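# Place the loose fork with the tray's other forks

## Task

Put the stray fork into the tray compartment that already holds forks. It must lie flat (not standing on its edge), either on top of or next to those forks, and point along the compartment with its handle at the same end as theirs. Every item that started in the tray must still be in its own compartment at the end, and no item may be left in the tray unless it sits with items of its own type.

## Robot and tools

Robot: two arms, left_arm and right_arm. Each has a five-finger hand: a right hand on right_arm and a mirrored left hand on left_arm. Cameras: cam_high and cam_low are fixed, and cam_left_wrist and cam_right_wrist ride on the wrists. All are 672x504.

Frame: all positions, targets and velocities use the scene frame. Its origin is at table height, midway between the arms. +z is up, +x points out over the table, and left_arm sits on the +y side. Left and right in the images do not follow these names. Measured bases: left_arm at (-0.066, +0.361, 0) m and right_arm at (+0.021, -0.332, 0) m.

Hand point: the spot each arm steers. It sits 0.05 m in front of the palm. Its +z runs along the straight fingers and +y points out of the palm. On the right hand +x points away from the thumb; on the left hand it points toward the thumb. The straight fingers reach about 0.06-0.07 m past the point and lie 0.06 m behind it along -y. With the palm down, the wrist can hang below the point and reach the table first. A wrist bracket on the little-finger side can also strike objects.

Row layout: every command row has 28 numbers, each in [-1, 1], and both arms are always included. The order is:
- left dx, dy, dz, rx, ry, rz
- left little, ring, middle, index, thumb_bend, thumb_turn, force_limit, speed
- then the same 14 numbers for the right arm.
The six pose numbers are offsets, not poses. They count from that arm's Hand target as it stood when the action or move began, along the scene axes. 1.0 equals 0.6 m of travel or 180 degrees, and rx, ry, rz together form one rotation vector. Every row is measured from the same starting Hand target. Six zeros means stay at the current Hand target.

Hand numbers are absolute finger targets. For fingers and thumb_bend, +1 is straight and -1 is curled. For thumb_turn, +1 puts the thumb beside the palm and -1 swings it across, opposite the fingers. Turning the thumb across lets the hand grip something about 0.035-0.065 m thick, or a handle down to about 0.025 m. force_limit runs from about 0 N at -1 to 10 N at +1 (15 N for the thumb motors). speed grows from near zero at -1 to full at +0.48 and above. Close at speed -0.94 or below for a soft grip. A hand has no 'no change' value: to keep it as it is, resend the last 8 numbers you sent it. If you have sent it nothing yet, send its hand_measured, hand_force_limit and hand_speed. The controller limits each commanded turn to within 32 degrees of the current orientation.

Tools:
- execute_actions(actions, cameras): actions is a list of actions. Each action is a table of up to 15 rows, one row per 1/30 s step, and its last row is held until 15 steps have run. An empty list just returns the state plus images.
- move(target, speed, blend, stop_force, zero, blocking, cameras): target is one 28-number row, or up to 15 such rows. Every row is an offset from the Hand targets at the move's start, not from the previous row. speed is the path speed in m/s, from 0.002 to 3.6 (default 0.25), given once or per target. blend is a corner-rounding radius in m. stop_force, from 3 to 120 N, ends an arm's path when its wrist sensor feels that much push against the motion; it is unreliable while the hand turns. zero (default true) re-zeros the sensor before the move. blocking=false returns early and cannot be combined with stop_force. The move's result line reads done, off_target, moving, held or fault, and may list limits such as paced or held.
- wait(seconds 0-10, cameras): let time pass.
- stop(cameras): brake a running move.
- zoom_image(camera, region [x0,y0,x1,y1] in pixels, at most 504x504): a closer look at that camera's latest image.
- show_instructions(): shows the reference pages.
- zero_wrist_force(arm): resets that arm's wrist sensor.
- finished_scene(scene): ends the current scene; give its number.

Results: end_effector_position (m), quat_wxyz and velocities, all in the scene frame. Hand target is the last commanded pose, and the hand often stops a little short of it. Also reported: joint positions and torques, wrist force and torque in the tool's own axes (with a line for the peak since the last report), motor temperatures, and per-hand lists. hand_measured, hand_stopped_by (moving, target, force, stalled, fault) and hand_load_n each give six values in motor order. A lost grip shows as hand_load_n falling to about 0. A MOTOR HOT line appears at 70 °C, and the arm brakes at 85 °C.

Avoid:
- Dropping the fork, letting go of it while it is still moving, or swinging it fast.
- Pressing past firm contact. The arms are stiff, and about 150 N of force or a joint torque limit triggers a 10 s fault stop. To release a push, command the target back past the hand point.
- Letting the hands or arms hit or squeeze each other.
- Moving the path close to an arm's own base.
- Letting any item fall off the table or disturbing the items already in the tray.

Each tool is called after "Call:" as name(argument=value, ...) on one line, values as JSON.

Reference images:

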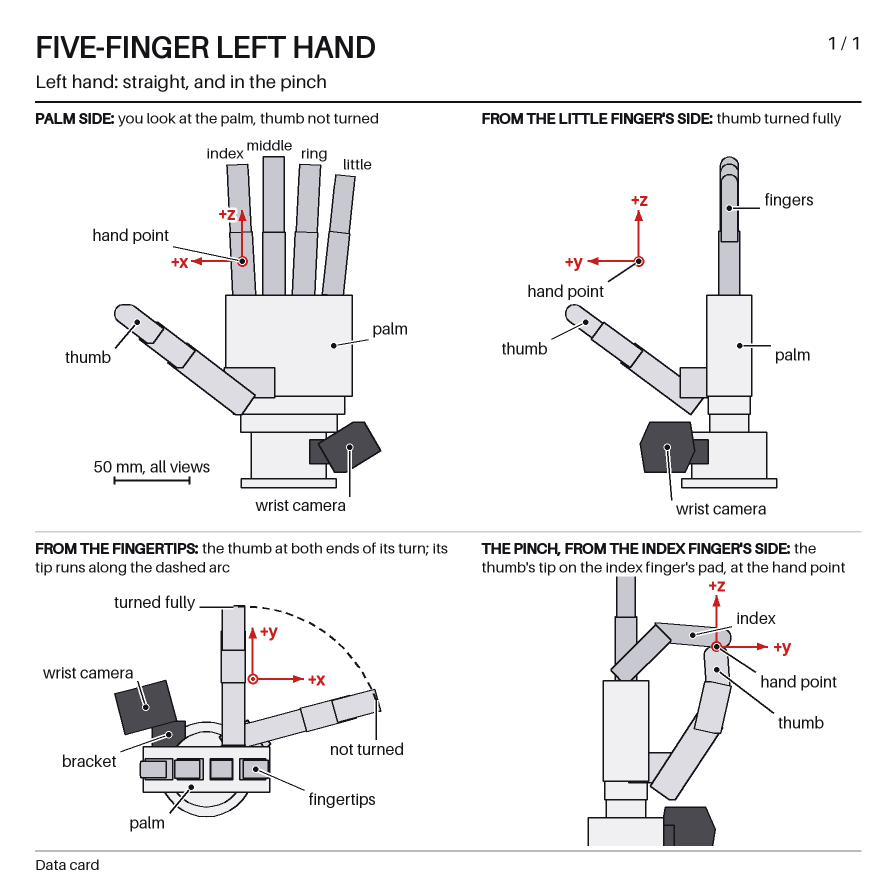

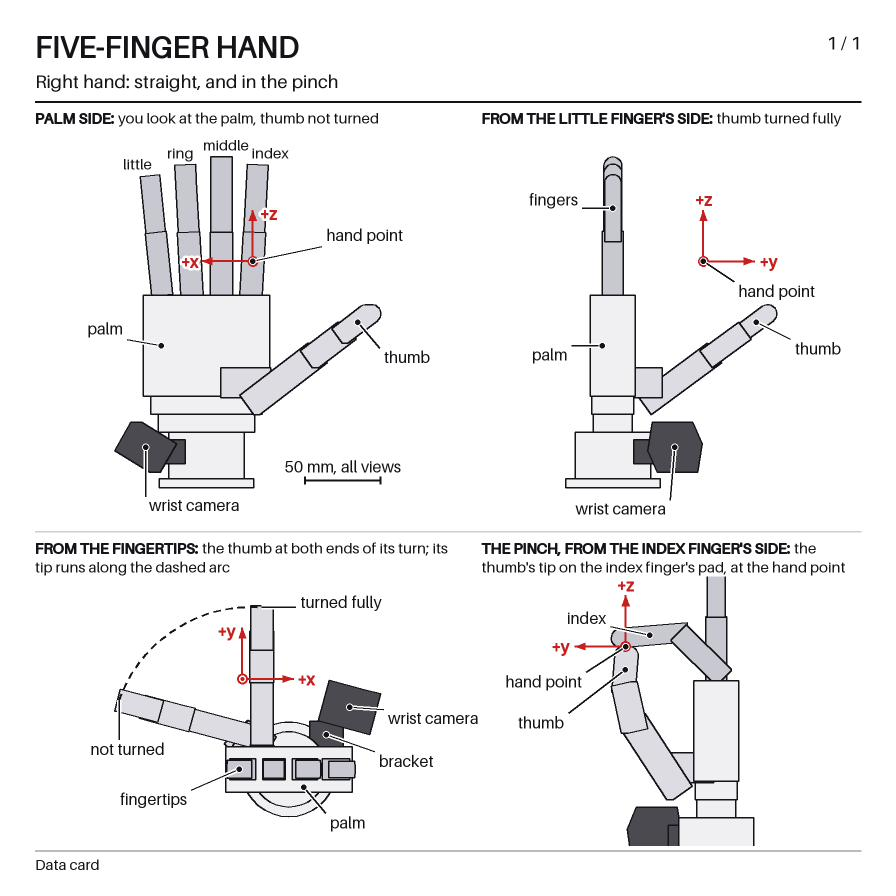

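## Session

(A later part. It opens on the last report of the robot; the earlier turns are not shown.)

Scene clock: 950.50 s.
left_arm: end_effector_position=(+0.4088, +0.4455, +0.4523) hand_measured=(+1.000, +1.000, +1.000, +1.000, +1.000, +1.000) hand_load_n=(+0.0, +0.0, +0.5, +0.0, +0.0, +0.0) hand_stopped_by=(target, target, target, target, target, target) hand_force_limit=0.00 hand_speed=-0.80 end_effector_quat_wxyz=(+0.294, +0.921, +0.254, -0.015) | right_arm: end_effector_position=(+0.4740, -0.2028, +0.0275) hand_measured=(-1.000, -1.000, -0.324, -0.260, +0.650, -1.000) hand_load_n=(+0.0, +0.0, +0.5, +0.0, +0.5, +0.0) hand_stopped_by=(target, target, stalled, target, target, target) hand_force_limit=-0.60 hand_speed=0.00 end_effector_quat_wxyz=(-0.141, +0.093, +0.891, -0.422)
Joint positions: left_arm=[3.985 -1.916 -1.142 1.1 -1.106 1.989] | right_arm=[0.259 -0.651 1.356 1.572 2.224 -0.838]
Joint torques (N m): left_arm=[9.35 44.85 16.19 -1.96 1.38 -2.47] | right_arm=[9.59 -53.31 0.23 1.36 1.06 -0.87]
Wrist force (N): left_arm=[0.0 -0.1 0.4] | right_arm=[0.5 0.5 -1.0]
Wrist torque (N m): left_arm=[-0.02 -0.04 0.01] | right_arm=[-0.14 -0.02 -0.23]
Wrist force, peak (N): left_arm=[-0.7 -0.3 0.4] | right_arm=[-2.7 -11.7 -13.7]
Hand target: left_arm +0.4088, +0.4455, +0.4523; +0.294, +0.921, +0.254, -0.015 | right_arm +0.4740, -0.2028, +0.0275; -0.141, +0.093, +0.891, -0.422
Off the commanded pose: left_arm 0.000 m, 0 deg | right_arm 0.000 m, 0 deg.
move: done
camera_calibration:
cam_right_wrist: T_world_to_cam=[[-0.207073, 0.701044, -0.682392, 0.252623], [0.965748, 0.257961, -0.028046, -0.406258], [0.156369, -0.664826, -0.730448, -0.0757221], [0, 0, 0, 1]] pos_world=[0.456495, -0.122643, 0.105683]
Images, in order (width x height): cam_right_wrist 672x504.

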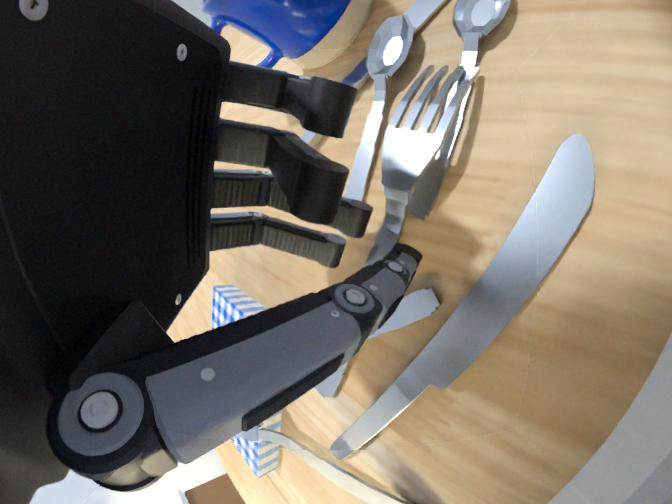

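Call:
move(target=[[0,0,0,0,0,0,1,1,1,1,1,1,0,-0.8,0,-0.0025,-0.0125,0,0,0,-1,-1,-0.27,-0.26,0.65,-1,-0.6,0]], speed=[0.02], stop_force=3, cameras=["cam_right_wrist"])

Call:
zoom_image(camera="cam_right_wrist", region=[300, 130, 490, 320])

Scene clock: 970.63 s.
left_arm: end_effector_position=(+0.4088, +0.4455, +0.4523) hand_measured=(+1.000, +1.000, +1.000, +1.000, +1.000, +1.000) hand_load_n=(+0.0, +0.0, +0.0, +0.0, +0.0, +0.0) hand_stopped_by=(target, target, target, target, target, target) hand_force_limit=0.00 hand_speed=-0.80 end_effector_quat_wxyz=(+0.294, +0.921, +0.254, -0.015) | right_arm: end_effector_position=(+0.4739, -0.2043, +0.0200) hand_measured=(-1.000, -1.000, -0.270, -0.260, +0.650, -1.000) hand_load_n=(+0.0, +0.0, +0.0, +0.0, +0.0, +0.0) hand_stopped_by=(target, target, target, target, target, target) hand_force_limit=-0.60 hand_speed=0.00 end_effector_quat_wxyz=(-0.141, +0.093, +0.891, -0.422)
Joint positions: left_arm=[3.985 -1.916 -1.142 1.1 -1.106 1.989] | right_arm=[0.256 -0.641 1.358 1.558 2.225 -0.84]
Joint torques (N m): left_arm=[9.63 44.4 16.07 -1.9 1.2 -2.58] | right_arm=[0.9 -53.85 -15.22 4.58 0.73 1.23]
Wrist force (N): left_arm=[-0.5 -0.3 0.6] | right_arm=[0.2 0.1 -0.9]
Wrist torque (N m): left_arm=[-0.06 0.04 -0.01] | right_arm=[-0.20 0.00 -0.09]
Wrist force, peak (N): left_arm=[-0.6 -0.5 0.2] | right_arm=[0.5 0.3 -1.3]
Hand target: left_arm +0.4088, +0.4455, +0.4523; +0.294, +0.921, +0.254, -0.015 | right_arm +0.4740, -0.2043, +0.0200; -0.141, +0.093, +0.891, -0.422
Off the commanded pose: left_arm 0.000 m, 0 deg | right_arm 0.000 m, 0 deg.
move: done
camera_calibration:
cam_right_wrist: T_world_to_cam=[[-0.207063, 0.701011, -0.682428, 0.248552], [0.965768, 0.257879, -0.028134, -0.406092], [0.156261, -0.664892, -0.730411, -0.0821606], [0, 0, 0, 1]] pos_world=[0.456495, -0.124143, 0.0981826]
Images, in order (width x height): cam_right_wrist 672x504.

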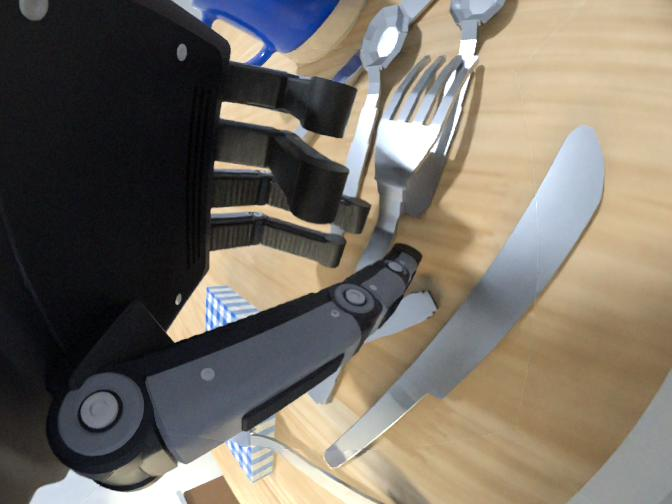

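Scaled by 2.653 from the camera's 672x504 image, which has a finer 960x720 frame.

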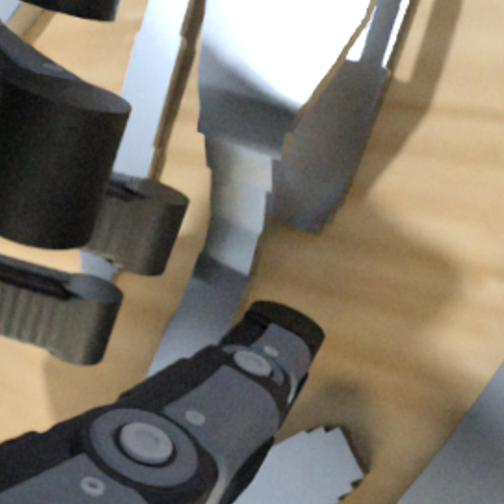

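Call:
move(target=[[0,0,0,0,0,0,1,1,1,1,1,1,0,-0.8,0,0.001,-0.0075,0,0,0,-1,-1,-0.27,-0.26,0.6,-1,-0.6,0]], speed=[0.01], stop_force=3, cameras=["cam_right_wrist"])

Call:
zoom_image(camera="cam_right_wrist", region=[300, 130, 490, 320])

Scene clock: 979.20 s.
left_arm: end_effector_position=(+0.4088, +0.4455, +0.4523) hand_measured=(+1.000, +1.000, +1.000, +1.000, +1.000, +1.000) hand_load_n=(+0.0, +0.0, +0.0, +0.0, +0.0, +0.0) hand_stopped_by=(target, target, target, target, target, target) hand_force_limit=0.00 hand_speed=-0.80 end_effector_quat_wxyz=(+0.294, +0.921, +0.254, -0.015) | right_arm: end_effector_position=(+0.4745, -0.2038, +0.0198) hand_measured=(-1.000, -1.000, -0.270, -0.260, +0.600, -1.000) hand_load_n=(+0.0, +0.0, +0.0, +0.0, +0.0, +0.0) hand_stopped_by=(target, target, target, target, target, target) hand_force_limit=-0.60 hand_speed=0.00 end_effector_quat_wxyz=(-0.140, +0.094, +0.891, -0.421)
Joint positions: left_arm=[3.985 -1.916 -1.142 1.1 -1.106 1.989] | right_arm=[0.257 -0.64 1.356 1.557 2.225 -0.84]
Joint torques (N m): left_arm=[8.68 44.65 16.42 -2.02 1.29 -2.37] | right_arm=[-1 -43.77 -12.85 2.39 0.37 0.04]
Wrist force (N): left_arm=[-0.4 0.0 -0.1] | right_arm=[0.1 0.4 -1.2]
Wrist torque (N m): left_arm=[0.03 0.02 0.00] | right_arm=[-0.13 0.04 -0.13]
Wrist force, peak (N): left_arm=[-0.7 -0.3 -0.1] | right_arm=[0.5 -0.8 -1.7]
Hand target: left_arm +0.4088, +0.4455, +0.4523; +0.294, +0.921, +0.254, -0.015 | right_arm +0.4745, -0.2038, +0.0198; -0.140, +0.094, +0.891, -0.421 (not the last commanded pose)
Off the commanded pose: left_arm 0.000 m, 0 deg | right_arm 0.004 m, 0 deg.
FORCE FAULT: contact force on the right arm reached its limit, and that arm stopped. The contact can be on any part of that arm, not only on its tool. That arm's remaining commands of this call were not run. That arm is still stopped at the end of this call. That arm stays stopped for about 10 more seconds. Until then a move that you send moves the other arm only, and its call returns only when the move has ended. Once the stop has ended, the next robot result says so. If the stop ends while you think or write, that arm runs what you send next, counted from a new Hand target: where the arm stands when the stop ends. While its stop runs, that arm, its gripper or tool too, takes no new command. Until it ends, the stop uses up actions while you think or wait. An arm that is not stopped still takes commands.
move: fault (right_arm)
camera_calibration:
cam_right_wrist: T_world_to_cam=[[-0.205918, 0.701489, -0.682283, 0.247671], [0.965769, 0.258086, -0.026125, -0.406786], [0.157762, -0.664307, -0.730621, -0.0826262], [0, 0, 0, 1]] pos_world=[0.456897, -0.123642, 0.0979862]
Images, in order (width x height): cam_right_wrist 672x504.

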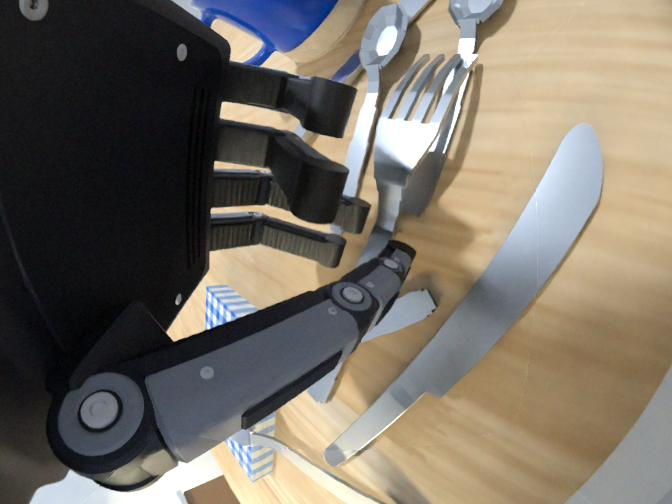

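Scaled by 2.653 from the camera's 672x504 image, which has a finer 960x720 frame.

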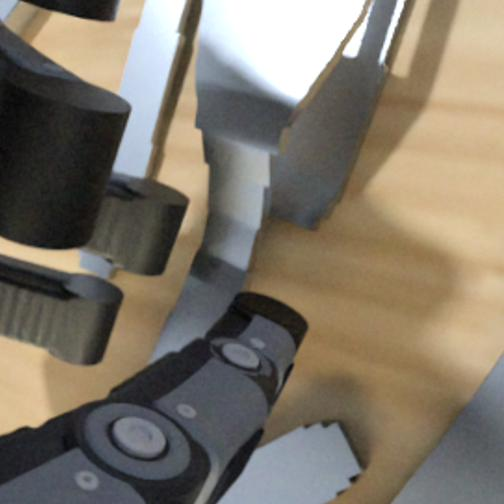

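Call:
wait(seconds=8, cameras=[])

Scene clock: 1000.23 s.
left_arm: end_effector_position=(+0.4088, +0.4455, +0.4523) hand_measured=(+1.000, +1.000, +1.000, +1.000, +1.000, +1.000) hand_load_n=(+0.0, -0.5, +0.0, +0.0, +0.0, +0.0) hand_stopped_by=(target, target, target, target, target, target) hand_force_limit=0.00 hand_speed=-0.80 end_effector_quat_wxyz=(+0.294, +0.921, +0.254, -0.015) | right_arm: end_effector_position=(+0.4745, -0.2038, +0.0198) hand_measured=(-1.000, -1.000, -0.270, -0.260, +0.600, -1.000) hand_load_n=(+0.0, +0.0, +0.0, +0.0, +0.5, +0.0) hand_stopped_by=(target, target, target, target, target, target) hand_force_limit=-0.60 hand_speed=0.00 end_effector_quat_wxyz=(-0.140, +0.094, +0.891, -0.421)
Joint positions: left_arm=[3.985 -1.916 -1.142 1.1 -1.106 1.989] | right_arm=[0.257 -0.64 1.356 1.557 2.225 -0.84]
Joint torques (N m): left_arm=[8.79 44.71 16.05 -1.95 1.1 -2.56] | right_arm=[-1.33 -43.87 -12.64 2.66 0.41 0.06]
Wrist force (N): left_arm=[-0.4 -0.2 0.3] | right_arm=[0.1 -0.1 -1.2]
Wrist torque (N m): left_arm=[-0.03 0.03 -0.01] | right_arm=[-0.21 0.03 -0.14]
Wrist force, peak (N): left_arm=[-0.7 -0.4 0.3] | right_arm=[0.2 0.2 -1.5]
Hand target: left_arm +0.4088, +0.4455, +0.4523; +0.294, +0.921, +0.254, -0.015 | right_arm +0.4745, -0.2038, +0.0198; -0.140, +0.094, +0.891, -0.421 (not the last commanded pose)
Off the commanded pose: left_arm 0.000 m, 0 deg | right_arm 0.004 m, 0 deg.
FORCE FAULT, CONTINUED: the right arm's stop, for the force fault that an earlier result reported, is over. The rest of the stop counts as 19 of the actions that you can send in this scene. During its stop the right arm's controller moved it back a little. That arm's target is now where it stood when the stop ended, not its last command. That arm accepts commands again.
wait: 8.00 s; at rest from the start
No camera images: "cameras" was empty.

Call:
move(target=[[0,0,0,0,0,0,1,1,1,1,1,1,0,-0.8,0,0,0.02,0,0,0,-1,-1,-0.27,-0.26,0.74,-1,-0.6,0],[0,0,0,0,0,0,1,1,1,1,1,1,0,-0.8,0,-0.001,0.02,0.0374,-0.0107,0,-1,-1,-0.27,-0.26,0.74,-1,-0.6,0]], speed=[0.03,0.05], cameras=[])

Call:
move(target=[[0,0,0,0,0,0,1,1,1,1,1,1,0,-0.8,0,0,-0.022,0,0,0,-1,-1,-0.27,-0.26,0.74,-1,-0.6,0]], speed=[0.015], stop_force=3, cameras=["cam_right_wrist","cam_high"])

Call:
zoom_image(camera="cam_right_wrist", region=[300, 130, 490, 320])

Scene clock: 1015.83 s.
left_arm: end_effector_position=(+0.4088, +0.4455, +0.4523) hand_measured=(+1.000, +1.000, +1.000, +1.000, +1.000, +1.000) hand_load_n=(+0.0, +0.0, +0.0, +0.0, +0.0, +0.0) hand_stopped_by=(target, target, target, target, target, target) hand_force_limit=0.00 hand_speed=-0.80 end_effector_quat_wxyz=(+0.294, +0.921, +0.254, -0.015) | right_arm: end_effector_position=(+0.4744, -0.2045, +0.0318) hand_measured=(-1.000, -1.000, -0.270, -0.260, +0.740, -1.000) hand_load_n=(+0.0, +0.0, +0.0, +0.0, +0.0, +0.0) hand_stopped_by=(target, target, target, target, target, target) hand_force_limit=-0.60 hand_speed=0.00 end_effector_quat_wxyz=(-0.131, +0.092, +0.917, -0.366)
Joint positions: left_arm=[3.985 -1.916 -1.142 1.1 -1.106 1.989] | right_arm=[0.215 -0.723 1.396 1.469 2.165 -0.959]
Joint torques (N m): left_arm=[7.35 44.74 15.71 -2.04 1.2 -2.52] | right_arm=[11.41 -35.36 -22.91 4.83 2.95 1.58]
Wrist force (N): left_arm=[-0.5 -0.1 0.0] | right_arm=[0.2 0.3 -0.9]
Wrist torque (N m): left_arm=[-0.01 0.03 -0.01] | right_arm=[-0.17 0.04 -0.18]
Wrist force, peak (N): left_arm=[-0.2 -0.8 0.3] | right_arm=[0.3 0.3 -1.3]
Hand target: left_arm +0.4088, +0.4455, +0.4523; +0.294, +0.921, +0.254, -0.015 | right_arm +0.4745, -0.2044, +0.0318; -0.131, +0.092, +0.917, -0.367
Off the commanded pose: left_arm 0.000 m, 0 deg | right_arm 0.000 m, 0 deg.
move: done
No camera images: "cameras" was empty.

Scene clock: 1017.70 s.
left_arm: end_effector_position=(+0.4088, +0.4455, +0.4523) hand_measured=(+1.000, +1.000, +1.000, +1.000, +1.000, +1.000) hand_load_n=(+0.0, +0.0, +0.0, +0.0, +0.0, +0.0) hand_stopped_by=(target, target, target, target, target, target) hand_force_limit=0.00 hand_speed=-0.80 end_effector_quat_wxyz=(+0.294, +0.921, +0.254, -0.015) | right_arm: end_effector_position=(+0.4745, -0.2044, +0.0186) hand_measured=(-1.000, -1.000, -0.270, -0.260, +0.740, -1.000) hand_load_n=(+0.0, +0.0, -0.5, +0.0, +0.0, +0.0) hand_stopped_by=(target, target, target, target, target, target) hand_force_limit=-0.60 hand_speed=0.00 end_effector_quat_wxyz=(-0.131, +0.092, +0.917, -0.367)
Joint positions: left_arm=[3.985 -1.916 -1.142 1.1 -1.106 1.989] | right_arm=[0.215 -0.703 1.398 1.447 2.165 -0.959]
Joint torques (N m): left_arm=[8.95 45.06 17.04 -1.88 0.99 -2.5] | right_arm=[13.43 -52.4 -7.45 4.9 3.09 -1.16]
Wrist force (N): left_arm=[-0.1 0.1 -0.1] | right_arm=[0.1 0.2 -1.2]
Wrist torque (N m): left_arm=[0.04 -0.02 0.01] | right_arm=[-0.16 0.06 -0.19]
Wrist force, peak (N): left_arm=[-0.4 -0.4 0.5] | right_arm=[0.2 0.8 -1.2]
Hand target: left_arm +0.4088, +0.4455, +0.4523; +0.294, +0.921, +0.254, -0.015 | right_arm +0.4745, -0.2044, +0.0186; -0.131, +0.092, +0.917, -0.367
Off the commanded pose: left_arm 0.000 m, 0 deg | right_arm 0.000 m, 0 deg.
move: done
camera_calibration:
cam_right_wrist: T_world_to_cam=[[-0.184289, 0.777046, -0.601861, 0.250956], [0.965608, 0.257403, 0.0366589, -0.407873], [0.183407, -0.574406, -0.797759, -0.0764875], [0, 0, 0, 1]] pos_world=[0.454122, -0.133952, 0.104974]
Images, in order (width x height): cam_high 672x504, cam_right_wrist 672x504.

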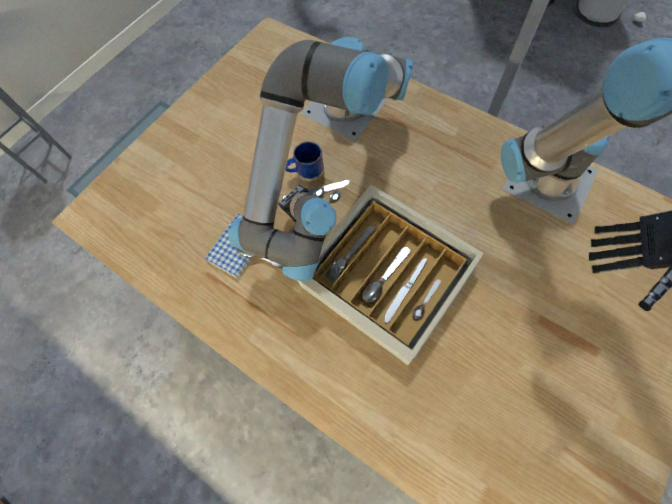

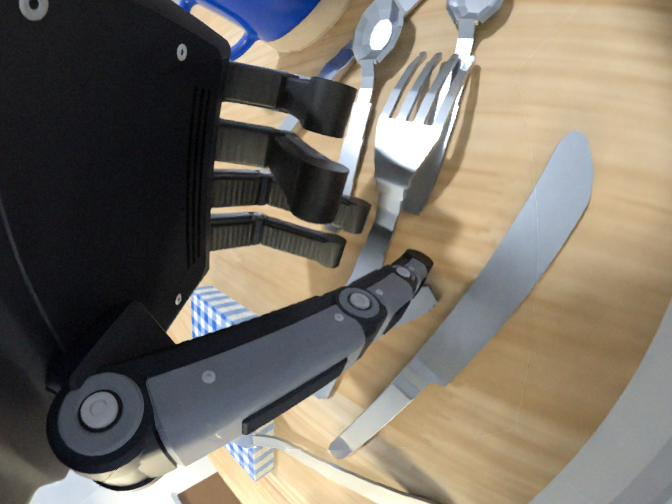

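Scaled by 2.653 from the camera's 672x504 image, which has a finer 960x720 frame.

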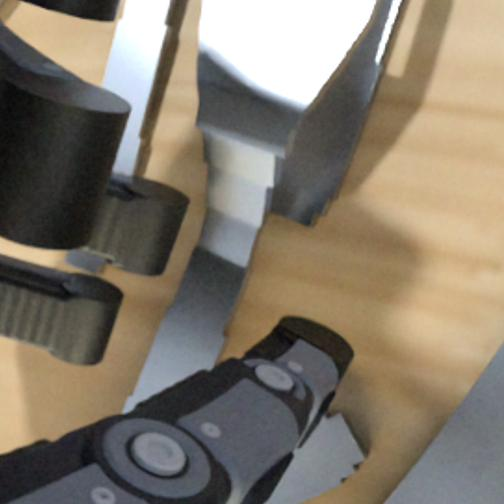

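Call:
move(target=[[0,0,0,0,0,0,1,1,1,1,1,1,0,-0.8,0,0,-0.003,0,0,0,-1,-1,-0.27,-0.26,0.74,-1,-0.6,0]], speed=[0.01], stop_force=3, cameras=["cam_low"])

Call:
zoom_image(camera="cam_low", region=[230, 215, 350, 300])

Scene clock: 1037.50 s.
left_arm: end_effector_position=(+0.4088, +0.4455, +0.4523) hand_measured=(+1.000, +1.000, +1.000, +1.000, +1.000, +1.000) hand_load_n=(+0.0, +0.0, +0.0, +0.0, +0.0, +0.0) hand_stopped_by=(target, target, target, target, target, target) hand_force_limit=0.00 hand_speed=-0.80 end_effector_quat_wxyz=(+0.294, +0.921, +0.254, -0.015) | right_arm: end_effector_position=(+0.4745, -0.2044, +0.0167) hand_measured=(-1.000, -1.000, -0.270, -0.260, +0.740, -1.000) hand_load_n=(+0.0, +0.0, +0.0, +0.0, -0.5, +0.0) hand_stopped_by=(target, target, target, target, target, target) hand_force_limit=-0.60 hand_speed=0.00 end_effector_quat_wxyz=(-0.131, +0.092, +0.917, -0.367)
Joint positions: left_arm=[3.985 -1.916 -1.142 1.1 -1.106 1.989] | right_arm=[0.215 -0.7 1.398 1.444 2.165 -0.959]
Joint torques (N m): left_arm=[9.09 45 16.48 -1.92 0.91 -2.51] | right_arm=[12.67 -46.35 0.62 3.77 2.96 -1.03]
Wrist force (N): left_arm=[-0.5 -0.3 0.5] | right_arm=[0.3 0.2 -0.9]
Wrist torque (N m): left_arm=[-0.05 0.05 -0.01] | right_arm=[-0.18 0.02 -0.18]
Wrist force, peak (N): left_arm=[-0.6 -0.2 0.6] | right_arm=[0.4 0.3 -1.2]
Hand target: left_arm +0.4088, +0.4455, +0.4523; +0.294, +0.921, +0.254, -0.015 | right_arm +0.4745, -0.2044, +0.0168; -0.131, +0.092, +0.917, -0.367
Off the commanded pose: left_arm 0.000 m, 0 deg | right_arm 0.000 m, 0 deg.
move: done
Images, in order (width x height): cam_low 672x504.

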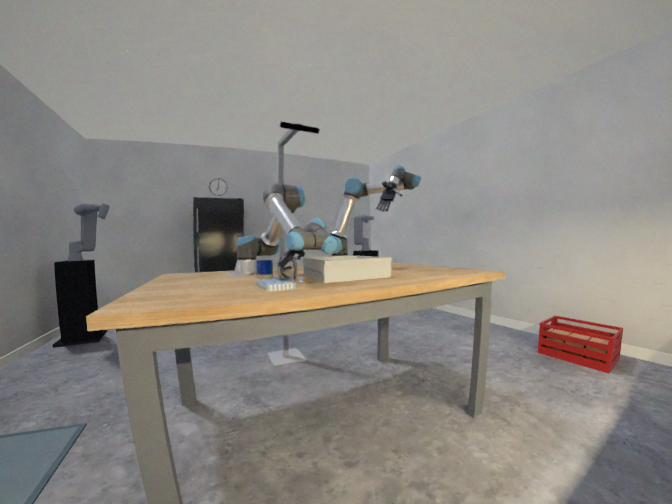

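Scaled by 4.200 from the camera's 672x504 image, which has a finer 960x720 frame.

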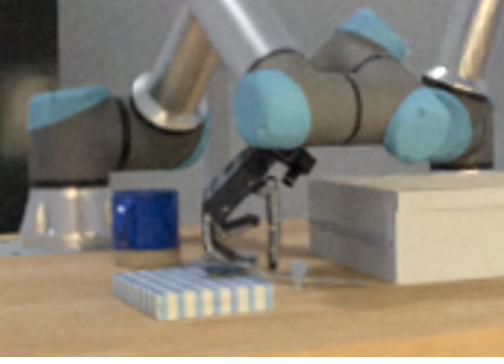

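Call:
move(target=[[0,0,0,0,0,0,1,1,1,1,1,1,0,-0.8,0,0,-0.0035,0,0,0,-1,-1,-0.27,-0.26,0.74,-1,-0.6,0]], speed=[0.005], stop_force=3, cameras=[])

Call:
execute_actions(actions=[[[0,0,0,0,0,0,1,1,1,1,1,1,0,-0.8,0,0,0,0,0,0,-1,-1,-0.27,-0.26,0.5,-1,-0.6,-0.7]],[[0,0,0,0,0,0,1,1,1,1,1,1,0,-0.8,0,0,0,0,0,0,-1,-1,-0.27,-0.26,0.5,-1,-0.6,-0.7]]], cameras=["cam_right_wrist"])

Call:
zoom_image(camera="cam_right_wrist", region=[300, 130, 490, 320])

Scene clock: 1052.03 s.
left_arm: end_effector_position=(+0.4088, +0.4455, +0.4523) hand_measured=(+1.000, +1.000, +1.000, +1.000, +1.000, +1.000) hand_load_n=(+0.5, +0.0, +0.0, +0.0, +0.0, +0.0) hand_stopped_by=(target, target, target, target, target, target) hand_force_limit=0.00 hand_speed=-0.80 end_effector_quat_wxyz=(+0.294, +0.921, +0.254, -0.015) | right_arm: end_effector_position=(+0.4745, -0.2044, +0.0146) hand_measured=(-1.000, -1.000, -0.270, -0.260, +0.740, -1.000) hand_load_n=(+0.5, +0.0, +0.0, +0.0, +0.0, +0.0) hand_stopped_by=(target, target, target, target, target, target) hand_force_limit=-0.60 hand_speed=0.00 end_effector_quat_wxyz=(-0.131, +0.092, +0.917, -0.367)
Joint positions: left_arm=[3.985 -1.916 -1.142 1.1 -1.106 1.989] | right_arm=[0.215 -0.697 1.398 1.441 2.165 -0.959]
Joint torques (N m): left_arm=[9.07 44.02 16.39 -1.99 0.97 -2.5] | right_arm=[12.15 -46.8 -0.23 3.87 2.83 -0.88]
Wrist force (N): left_arm=[-0.2 0.2 0.1] | right_arm=[-0.2 0.3 -0.6]
Wrist torque (N m): left_arm=[0.03 0.00 0.00] | right_arm=[-0.17 0.08 -0.19]
Wrist force, peak (N): left_arm=[-0.7 -0.2 0.3] | right_arm=[0.2 0.7 -1.3]
Hand target: left_arm +0.4088, +0.4455, +0.4523; +0.294, +0.921, +0.254, -0.015 | right_arm +0.4745, -0.2044, +0.0147; -0.131, +0.092, +0.917, -0.367
Off the commanded pose: left_arm 0.000 m, 0 deg | right_arm 0.000 m, 0 deg.
move: done
No camera images: "cameras" was empty.

Scene clock: 1053.23 s.
left_arm: end_effector_position=(+0.4088, +0.4455, +0.4523) hand_measured=(+1.000, +1.000, +1.000, +1.000, +1.000, +1.000) hand_load_n=(+0.0, +0.0, +0.0, +0.0, +0.0, +0.0) hand_stopped_by=(target, target, target, target, target, target) hand_force_limit=0.00 hand_speed=-0.80 end_effector_quat_wxyz=(+0.294, +0.921, +0.254, -0.015) | right_arm: end_effector_position=(+0.4745, -0.2044, +0.0147) hand_measured=(-1.000, -1.000, -0.270, -0.260, +0.500, -1.000) hand_load_n=(-0.5, +0.0, +0.0, +0.0, +0.0, -0.5) hand_stopped_by=(target, target, target, target, target, target) hand_force_limit=-0.60 hand_speed=-0.70 end_effector_quat_wxyz=(-0.131, +0.092, +0.917, -0.367)
Joint positions: left_arm=[3.985 -1.916 -1.142 1.1 -1.106 1.989] | right_arm=[0.215 -0.697 1.398 1.441 2.165 -0.959]
Joint torques (N m): left_arm=[8.89 45.08 17.11 -1.96 0.96 -2.53] | right_arm=[12.2 -50.57 -3.09 4.36 2.72 -0.92]
Wrist force (N): left_arm=[-0.1 -0.2 -0.1] | right_arm=[0.3 0.3 -1.3]
Wrist torque (N m): left_arm=[0.00 -0.04 0.02] | right_arm=[-0.17 0.03 -0.18]
Wrist force, peak (N): left_arm=[-0.4 -0.5 0.2] | right_arm=[0.4 0.3 -1.8]
Hand target: left_arm +0.4088, +0.4455, +0.4523; +0.294, +0.921, +0.254, -0.015 | right_arm +0.4745, -0.2044, +0.0147; -0.131, +0.092, +0.917, -0.367
Off the commanded pose: left_arm 0.000 m, 0 deg | right_arm 0.000 m, 0 deg.
Step readings (end_effector_position of left_arm | right_arm):
0: (+0.4088, +0.4455, +0.4523) | (+0.4745, -0.2044, +0.0146)
1: (+0.4088, +0.4455, +0.4523) | (+0.4745, -0.2044, +0.0146)
2: (+0.4088, +0.4455, +0.4523) | (+0.4745, -0.2044, +0.0146)
4: (+0.4088, +0.4455, +0.4523) | (+0.4745, -0.2044, +0.0146)
8: (+0.4088, +0.4455, +0.4523) | (+0.4745, -0.2044, +0.0147)
15: (+0.4088, +0.4455, +0.4523) | (+0.4745, -0.2044, +0.0147)
16: (+0.4088, +0.4455, +0.4523) | (+0.4745, -0.2044, +0.0147)
17: (+0.4088, +0.4455, +0.4523) | (+0.4745, -0.2044, +0.0147)
19: (+0.4088, +0.4455, +0.4523) | (+0.4745, -0.2044, +0.0147)
23: (+0.4088, +0.4455, +0.4523) | (+0.4745, -0.2044, +0.0147)
30: (+0.4088, +0.4455, +0.4523) | (+0.4745, -0.2044, +0.0147)
camera_calibration:
cam_right_wrist: T_world_to_cam=[[-0.184289, 0.777046, -0.601861, 0.248609], [0.965608, 0.257403, 0.0366589, -0.40773], [0.183407, -0.574406, -0.797759, -0.0795988], [0, 0, 0, 1]] pos_world=[0.454122, -0.133952, 0.101074]
Images, in order (width x height): cam_right_wrist 672x504.

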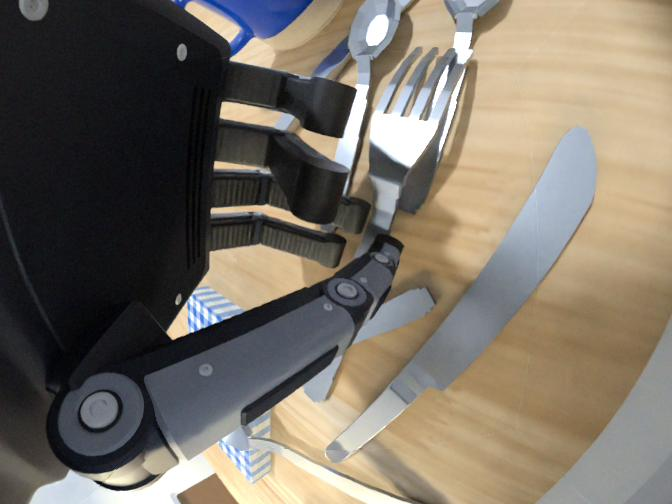

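Scaled by 2.653 from the camera's 672x504 image, which has a finer 960x720 frame.

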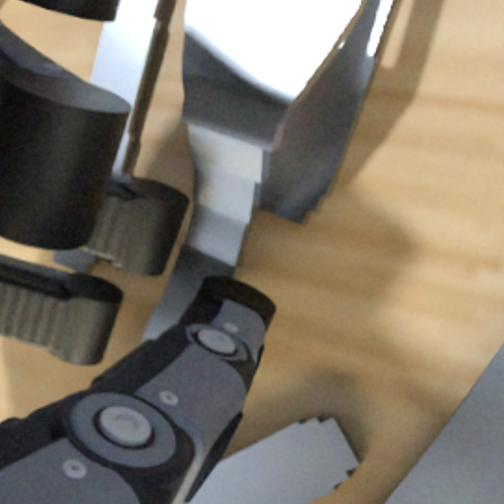

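Call:
execute_actions(actions=[[[0,0,0,0,0,0,1,1,1,1,1,1,0,-0.8,0,0,0,0,0,0,-1,-1,-0.27,-0.3,0.36,-1,-0.4,-0.7]],[[0,0,0,0,0,0,1,1,1,1,1,1,0,-0.8,0,0,0,0,0,0,-1,-1,-0.27,-0.3,0.36,-1,-0.4,-0.7]]], cameras=["cam_right_wrist"])

Call:
zoom_image(camera="cam_right_wrist", region=[300, 130, 490, 320])

Scene clock: 1062.70 s.
left_arm: end_effector_position=(+0.4088, +0.4455, +0.4523) hand_measured=(+1.000, +1.000, +1.000, +1.000, +1.000, +1.000) hand_load_n=(+0.0, +0.0, +0.0, +0.0, +0.0, +0.0) hand_stopped_by=(target, target, target, target, target, target) hand_force_limit=0.00 hand_speed=-0.80 end_effector_quat_wxyz=(+0.294, +0.921, +0.254, -0.015) | right_arm: end_effector_position=(+0.4745, -0.2044, +0.0147) hand_measured=(-1.000, -1.000, -0.270, -0.300, +0.360, -1.000) hand_load_n=(+0.0, +0.5, +0.0, +0.0, +0.0, +0.0) hand_stopped_by=(target, target, target, target, target, target) hand_force_limit=-0.40 hand_speed=-0.70 end_effector_quat_wxyz=(-0.131, +0.092, +0.917, -0.367)
Joint positions: left_arm=[3.985 -1.916 -1.142 1.1 -1.106 1.989] | right_arm=[0.215 -0.697 1.398 1.441 2.165 -0.959]
Joint torques (N m): left_arm=[8.03 44.46 16.36 -1.98 1.02 -2.36] | right_arm=[11.8 -50.23 -9.59 4.25 2.68 -0.75]
Wrist force (N): left_arm=[-0.5 -0.1 0.3] | right_arm=[0.4 0.3 -0.6]
Wrist torque (N m): left_arm=[-0.01 0.03 -0.01] | right_arm=[-0.18 -0.01 -0.16]
Wrist force, peak (N): left_arm=[-0.9 0.3 0.0] | right_arm=[0.4 0.5 -2.2]
Hand target: left_arm +0.4088, +0.4455, +0.4523; +0.294, +0.921, +0.254, -0.015 | right_arm +0.4745, -0.2044, +0.0147; -0.131, +0.092, +0.917, -0.367
Off the commanded pose: left_arm 0.000 m, 0 deg | right_arm 0.000 m, 0 deg.
Step readings (end_effector_position of left_arm | right_arm):
0: (+0.4088, +0.4455, +0.4523) | (+0.4745, -0.2044, +0.0147)
1: (+0.4088, +0.4455, +0.4523) | (+0.4745, -0.2044, +0.0147)
2: (+0.4088, +0.4455, +0.4523) | (+0.4745, -0.2044, +0.0147)
4: (+0.4088, +0.4455, +0.4523) | (+0.4745, -0.2044, +0.0147)
8: (+0.4088, +0.4455, +0.4523) | (+0.4745, -0.2044, +0.0147)
15: (+0.4088, +0.4455, +0.4523) | (+0.4745, -0.2044, +0.0147)
16: (+0.4088, +0.4455, +0.4523) | (+0.4745, -0.2044, +0.0147)
17: (+0.4088, +0.4455, +0.4523) | (+0.4745, -0.2044, +0.0147)
19: (+0.4088, +0.4455, +0.4523) | (+0.4745, -0.2044, +0.0147)
23: (+0.4088, +0.4455, +0.4523) | (+0.4745, -0.2044, +0.0147)
30: (+0.4088, +0.4455, +0.4523) | (+0.4745, -0.2044, +0.0147)
camera_calibration:
cam_right_wrist: T_world_to_cam=[[-0.184289, 0.777046, -0.601861, 0.248609], [0.965608, 0.257403, 0.0366589, -0.40773], [0.183407, -0.574406, -0.797759, -0.0795988], [0, 0, 0, 1]] pos_world=[0.454122, -0.133952, 0.101074]
Images, in order (width x height): cam_right_wrist 672x504.

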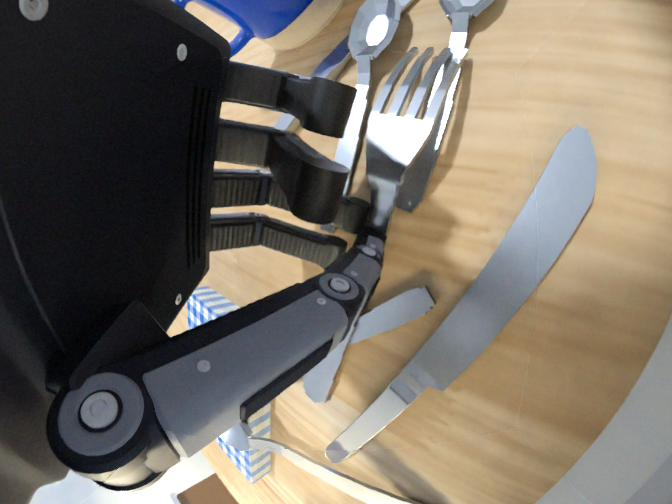

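Scaled by 2.653 from the camera's 672x504 image, which has a finer 960x720 frame.

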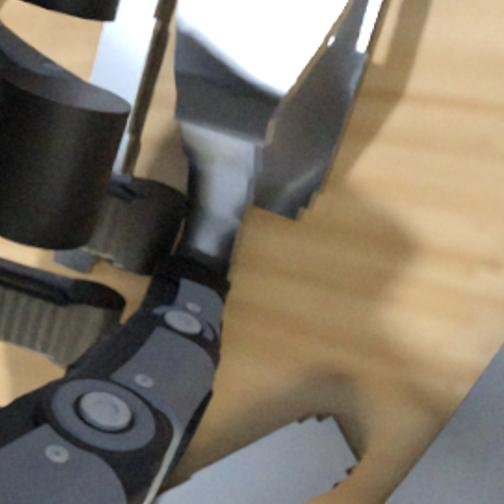

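Call:
move(target=[[0,0,0,0,0,0,1,1,1,1,1,1,0,-0.8,0,0,0,0,0,0,-1,-1,-0.27,-0.26,0.72,-1,-0.6,0],[0,0,0,0,0,0,1,1,1,1,1,1,0,-0.8,0,0,0.22,0,0,0,-1,-1,-0.27,-0.26,0.72,-1,-0.6,0]], speed=[0.03,0.1], cameras=[])

Call:
move(target=[[0,0,0,0,0,0,1,1,1,1,1,1,0,-0.8,0,0.02,0,0,0,0.555,-1,-1,-0.28,-0.26,0.66,-1,-0.6,0],[0,0,0,0,0,0,1,1,1,1,1,1,0,-0.8,-0.0195,0.052,-0.1,-0.0354,0.0408,-0.8643,-1,-1,-0.28,-0.26,0.66,-1,-0.6,0]], speed=[0.3,0.3], blend=0.05, cameras=["cam_right_wrist","cam_high"])

Scene clock: 1144.23 s.
left_arm: end_effector_position=(+0.4088, +0.4455, +0.4523) hand_measured=(+1.000, +1.000, +1.000, +1.000, +1.000, +1.000) hand_load_n=(+0.0, +0.0, +0.0, +0.0, +0.0, +0.0) hand_stopped_by=(target, target, target, target, target, target) hand_force_limit=0.00 hand_speed=-0.80 end_effector_quat_wxyz=(+0.294, +0.921, +0.254, -0.015) | right_arm: end_effector_position=(+0.4746, -0.2044, +0.1467) hand_measured=(-1.000, -1.000, -0.270, -0.260, +0.720, -1.000) hand_load_n=(+0.5, +0.5, +0.0, +0.0, +0.0, +0.0) hand_stopped_by=(target, target, target, target, target, target) hand_force_limit=-0.60 hand_speed=0.00 end_effector_quat_wxyz=(-0.130, +0.092, +0.917, -0.367)
Joint positions: left_arm=[3.985 -1.916 -1.142 1.1 -1.106 1.989] | right_arm=[0.215 -0.871 1.329 1.684 2.165 -0.959]
Joint torques (N m): left_arm=[8.87 44.06 16.44 -1.99 0.91 -2.63] | right_arm=[6.5 -37.73 -3.79 2.26 2.01 0.97]
Wrist force (N): left_arm=[-0.3 -0.3 0.2] | right_arm=[0.2 0.1 -0.4]
Wrist torque (N m): left_arm=[-0.05 0.01 0.00] | right_arm=[-0.21 0.02 -0.21]
Wrist force, peak (N): left_arm=[-0.8 -0.3 -0.1] | right_arm=[0.6 -0.8 -1.5]
Hand target: left_arm +0.4088, +0.4455, +0.4523; +0.294, +0.921, +0.254, -0.015 | right_arm +0.4745, -0.2044, +0.1467; -0.131, +0.092, +0.917, -0.367
Off the commanded pose: left_arm 0.000 m, 0 deg | right_arm 0.000 m, 0 deg.
move: done
No camera images: "cameras" was empty.

Scene clock: 1150.70 s.
left_arm: end_effector_position=(+0.4088, +0.4455, +0.4523) hand_measured=(+1.000, +1.000, +1.000, +1.000, +1.000, +1.000) hand_load_n=(+0.0, +0.0, +0.0, +0.0, +0.0, +0.0) hand_stopped_by=(target, target, target, target, target, target) hand_force_limit=0.00 hand_speed=-0.80 end_effector_quat_wxyz=(+0.294, +0.921, +0.254, -0.015) | right_arm: end_effector_position=(+0.4628, -0.1732, +0.0867) hand_measured=(-1.000, -1.000, -0.280, -0.260, +0.660, -1.000) hand_load_n=(+0.0, +0.0, +0.0, +0.0, +0.0, +0.0) hand_stopped_by=(target, target, target, target, target, target) hand_force_limit=-0.60 hand_speed=0.00 end_effector_quat_wxyz=(-0.424, +0.902, +0.081, +0.010)
Joint positions: left_arm=[3.985 -1.916 -1.142 1.1 -1.106 1.989] | right_arm=[-0.283 -0.952 1.641 1.253 0.759 -5.318]
Joint torques (N m): left_arm=[8.27 44.15 16.73 -2.01 0.74 -2.48] | right_arm=[-14.77 -34.71 -0.33 4.26 -3.58 -1.55]
Wrist force (N): left_arm=[-0.4 -0.1 0.1] | right_arm=[0.6 0.1 -0.6]
Wrist torque (N m): left_arm=[0.00 0.03 0.00] | right_arm=[-0.20 -0.05 -0.17]
Wrist force, peak (N): left_arm=[-0.8 -0.5 0.1] | right_arm=[0.2 0.4 -1.3]
Hand target: left_arm +0.4088, +0.4455, +0.4523; +0.294, +0.921, +0.254, -0.015 | right_arm +0.4628, -0.1732, +0.0867; -0.424, +0.902, +0.081, +0.010
Off the commanded pose: left_arm 0.000 m, 0 deg | right_arm 0.000 m, 0 deg.
move: done
camera_calibration:
cam_right_wrist: T_world_to_cam=[[0.423335, -0.585999, -0.690936, -0.244002], [-0.770555, -0.63399, 0.0655843, 0.239596], [-0.476479, 0.50464, -0.719935, 0.483474], [0, 0, 0, 1]] pos_world=[0.518282, -0.235064, 0.163766]
Images, in order (width x height): cam_high 672x504, cam_right_wrist 672x504.

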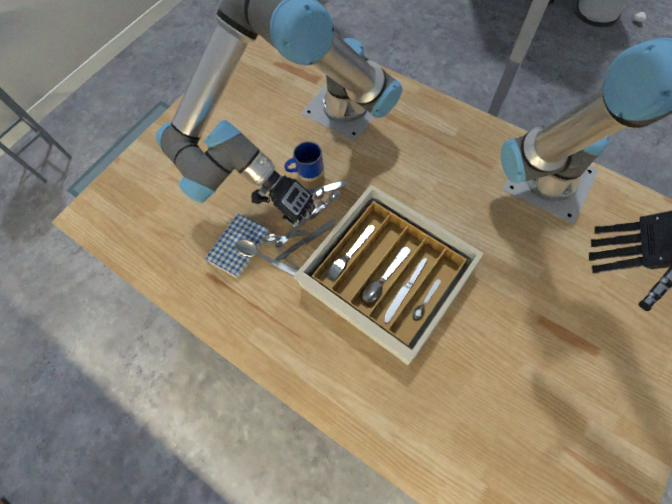

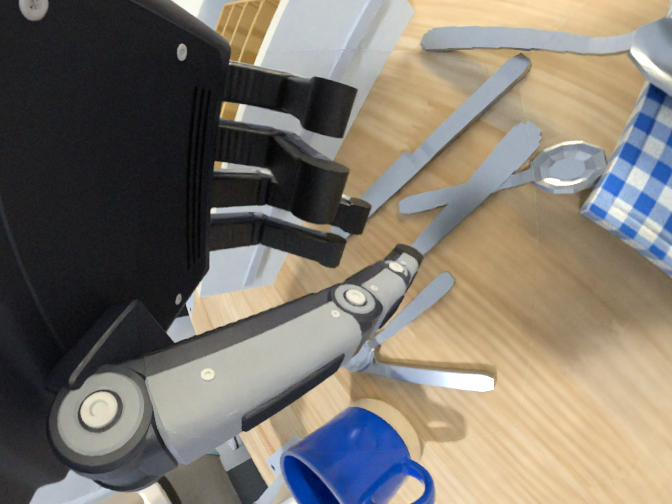

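Call:
move(target=[[0,0,0,0,0,0,1,1,1,1,1,1,0,-0.8,0,0,-0.09,0,0,0,-1,-1,-0.3,-0.26,0.66,-1,-0.6,0],[0,0,0,0,0,0,1,1,1,1,1,1,0,-0.8,0,0,-0.1075,0,0,0,-1,-1,-0.3,-0.26,0.66,-1,-0.6,0]], speed=[0.06,0.015], stop_force=3, cameras=["cam_right_wrist"])

Call:
zoom_image(camera="cam_right_wrist", region=[300, 130, 490, 320])

Scene clock: 1170.77 s.
left_arm: end_effector_position=(+0.4088, +0.4455, +0.4523) hand_measured=(+1.000, +1.000, +1.000, +1.000, +1.000, +1.000) hand_load_n=(+0.0, +0.0, +0.0, +0.0, -0.5, +0.0) hand_stopped_by=(target, target, target, target, target, target) hand_force_limit=0.00 hand_speed=-0.80 end_effector_quat_wxyz=(+0.294, +0.921, +0.254, -0.015) | right_arm: end_effector_position=(+0.4628, -0.1732, +0.0222) hand_measured=(-1.000, -1.000, -0.300, -0.260, +0.660, -1.000) hand_load_n=(+0.0, +0.0, +0.0, +0.0, +0.0, +0.0) hand_stopped_by=(target, target, target, target, target, target) hand_force_limit=-0.60 hand_speed=0.00 end_effector_quat_wxyz=(-0.424, +0.902, +0.081, +0.010)
Joint positions: left_arm=[3.985 -1.916 -1.142 1.1 -1.106 1.989] | right_arm=[-0.283 -0.848 1.666 1.124 0.759 -5.318]
Joint torques (N m): left_arm=[8.3 45.35 17.58 -1.92 0.85 -2.57] | right_arm=[4.66 -45.58 -7.71 4.6 -1.25 1.52]
Wrist force (N): left_arm=[-0.3 -0.1 0.1] | right_arm=[0.6 0.1 -0.9]
Wrist torque (N m): left_arm=[0.00 0.01 0.00] | right_arm=[-0.18 -0.04 -0.16]
Wrist force, peak (N): left_arm=[-0.8 -0.3 0.0] | right_arm=[0.4 -0.6 -1.5]
Hand target: left_arm +0.4088, +0.4455, +0.4523; +0.294, +0.921, +0.254, -0.015 | right_arm +0.4628, -0.1732, +0.0222; -0.424, +0.902, +0.081, +0.010
Off the commanded pose: left_arm 0.000 m, 0 deg | right_arm 0.000 m, 0 deg.
move: done
camera_calibration:
cam_right_wrist: T_world_to_cam=[[0.423116, -0.585927, -0.691132, -0.288476], [-0.770552, -0.633978, 0.0657352, 0.243749], [-0.476678, 0.50474, -0.719733, 0.437195], [0, 0, 0, 1]] pos_world=[0.518281, -0.235164, 0.0992663]
Images, in order (width x height): cam_right_wrist 672x504.

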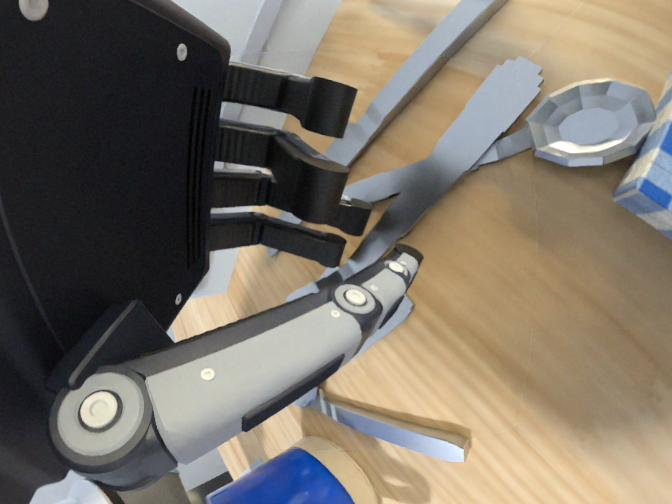

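Scaled by 2.653 from the camera's 672x504 image, which has a finer 960x720 frame.

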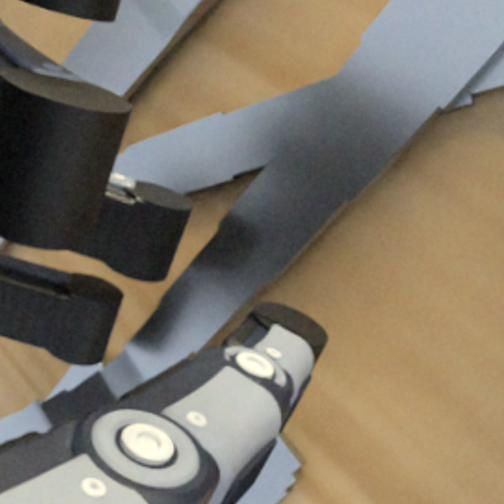

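Call:
move(target=[[0,0,0,0,0,0,1,1,1,1,1,1,0,-0.8,-0.007,0.004,0,0,0,0,-1,-1,-0.3,-0.26,0.6,-1,-0.6,0],[0,0,0,0,0,0,1,1,1,1,1,1,0,-0.8,-0.007,0.004,-0.0095,0,0,0,-1,-1,-0.3,-0.26,0.6,-1,-0.6,0]], speed=[0.02,0.01], stop_force=3, cameras=["cam_right_wrist"])

Call:
zoom_image(camera="cam_right_wrist", region=[300, 130, 490, 320])

Scene clock: 1190.73 s.
left_arm: end_effector_position=(+0.4088, +0.4455, +0.4523) hand_measured=(+1.000, +1.000, +1.000, +1.000, +1.000, +1.000) hand_load_n=(+0.0, +0.0, +0.0, +0.0, +0.0, +0.0) hand_stopped_by=(target, target, target, target, target, target) hand_force_limit=0.00 hand_speed=-0.80 end_effector_quat_wxyz=(+0.294, +0.921, +0.254, -0.015) | right_arm: end_effector_position=(+0.4586, -0.1708, +0.0165) hand_measured=(-1.000, -1.000, -0.300, -0.260, +0.600, -1.000) hand_load_n=(+0.0, +0.0, +0.0, +0.0, +0.0, +0.0) hand_stopped_by=(target, target, target, target, target, target) hand_force_limit=-0.60 hand_speed=0.00 end_effector_quat_wxyz=(-0.424, +0.902, +0.081, +0.010)
Joint positions: left_arm=[3.985 -1.916 -1.142 1.1 -1.106 1.989] | right_arm=[-0.28 -0.845 1.681 1.104 0.758 -5.315]
Joint torques (N m): left_arm=[8.05 44.11 16.21 -1.82 0.67 -2.55] | right_arm=[-14.22 -46.28 1.51 4.62 -0.28 -1.58]
Wrist force (N): left_arm=[-0.3 -0.3 0.0] | right_arm=[0.5 0.1 -1.0]
Wrist torque (N m): left_arm=[-0.02 0.01 0.00] | right_arm=[-0.16 -0.03 -0.24]
Wrist force, peak (N): left_arm=[-0.7 -0.2 0.3] | right_arm=[0.9 0.3 -1.2]
Hand target: left_arm +0.4088, +0.4455, +0.4523; +0.294, +0.921, +0.254, -0.015 | right_arm +0.4586, -0.1708, +0.0165; -0.424, +0.902, +0.081, +0.010
Off the commanded pose: left_arm 0.000 m, 0 deg | right_arm 0.000 m, 0 deg.
move: done
camera_calibration:
cam_right_wrist: T_world_to_cam=[[0.423116, -0.585927, -0.691132, -0.289232], [-0.770552, -0.633978, 0.0657352, 0.242409], [-0.476678, 0.50474, -0.719733, 0.429879], [0, 0, 0, 1]] pos_world=[0.514081, -0.232764, 0.0935663]
Images, in order (width x height): cam_right_wrist 672x504.

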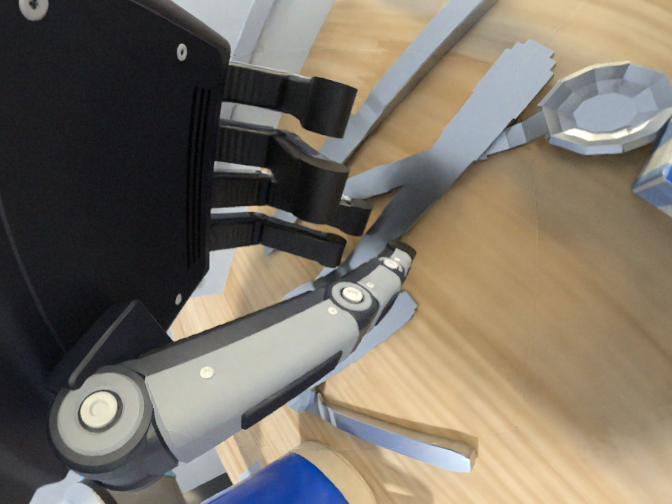

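Scaled by 2.653 from the camera's 672x504 image, which has a finer 960x720 frame.

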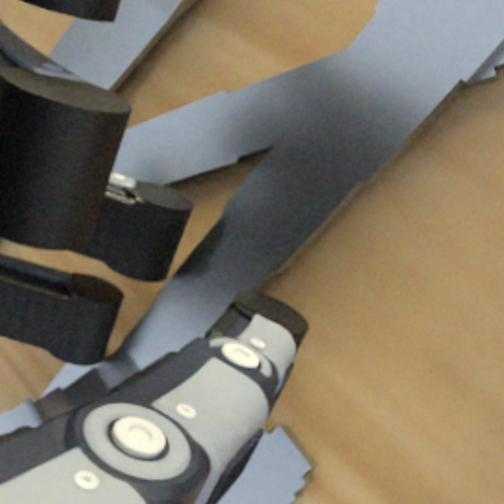

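Call:
move(target=[[0,0,0,0,0,0,1,1,1,1,1,1,0,-0.8,0,0.003,0,0,0,0,-1,-1,-0.27,-0.26,0.67,-1,-0.6,-0.3],[0,0,0,0,0,0,1,1,1,1,1,1,0,-0.8,0,0.003,-0.006,0,0,0,-1,-1,-0.27,-0.26,0.67,-1,-0.6,-0.3]], speed=[0.01,0.005], stop_force=3, cameras=["cam_right_wrist"])

Call:
zoom_image(camera="cam_right_wrist", region=[300, 130, 490, 320])

Scene clock: 1219.37 s.
left_arm: end_effector_position=(+0.4088, +0.4455, +0.4523) hand_measured=(+1.000, +1.000, +1.000, +1.000, +1.000, +1.000) hand_load_n=(+0.0, +0.0, +0.0, +0.0, +0.0, +0.0) hand_stopped_by=(target, target, target, target, target, target) hand_force_limit=0.00 hand_speed=-0.80 end_effector_quat_wxyz=(+0.294, +0.921, +0.254, -0.015) | right_arm: end_effector_position=(+0.4586, -0.1690, +0.0154) hand_measured=(-1.000, -1.000, -0.270, -0.260, +0.670, -1.000) hand_load_n=(-0.5, +0.0, +0.0, +0.0, -0.5, -0.5) hand_stopped_by=(target, target, target, target, target, target) hand_force_limit=-0.60 hand_speed=-0.30 end_effector_quat_wxyz=(-0.424, +0.902, +0.081, +0.010)
Joint positions: left_arm=[3.985 -1.916 -1.142 1.1 -1.106 1.989] | right_arm=[-0.276 -0.844 1.681 1.099 0.756 -5.309]
Joint torques (N m): left_arm=[7.95 44.15 17.24 -1.88 0.76 -2.41] | right_arm=[1.75 -44.29 -23.12 4.21 -2.63 1.52]
Wrist force (N): left_arm=[0.0 -0.3 0.1] | right_arm=[0.8 -3.1 -3.6]
Wrist torque (N m): left_arm=[-0.03 -0.04 0.02] | right_arm=[-0.40 -0.06 -0.25]
Wrist force, peak (N): left_arm=[-0.6 -0.5 0.4] | right_arm=[0.7 -4.8 -5.4]
Hand target: left_arm +0.4088, +0.4455, +0.4523; +0.294, +0.921, +0.254, -0.015 | right_arm +0.4586, -0.1690, +0.0154; -0.424, +0.902, +0.081, +0.010 (not the last commanded pose)
Off the commanded pose: left_arm 0.000 m, 0 deg | right_arm 0.003 m, 0 deg.
move: contact (right_arm); path passed 1 of 2 targets
camera_calibration:
cam_right_wrist: T_world_to_cam=[[0.423116, -0.585927, -0.691132, -0.288836], [-0.770552, -0.633978, 0.0657352, 0.243609], [-0.476678, 0.50474, -0.719733, 0.428081], [0, 0, 0, 1]] pos_world=[0.513981, -0.230864, 0.0924663]
Images, in order (width x height): cam_right_wrist 672x504.

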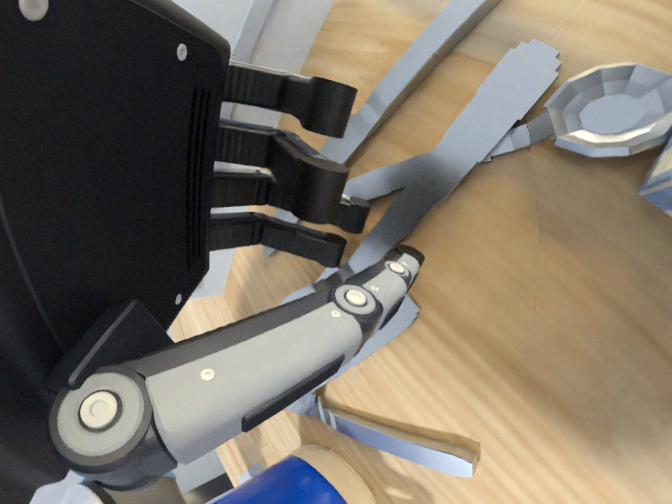

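Scaled by 2.653 from the camera's 672x504 image, which has a finer 960x720 frame.

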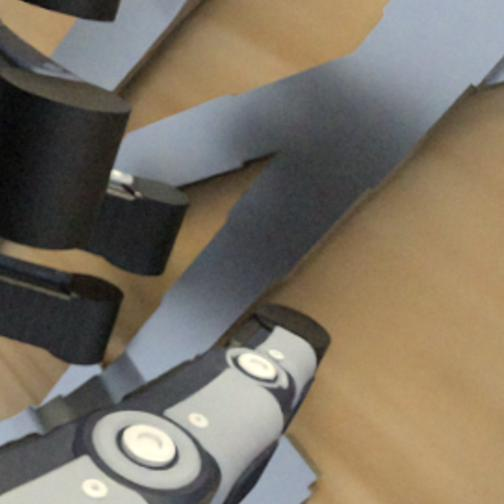

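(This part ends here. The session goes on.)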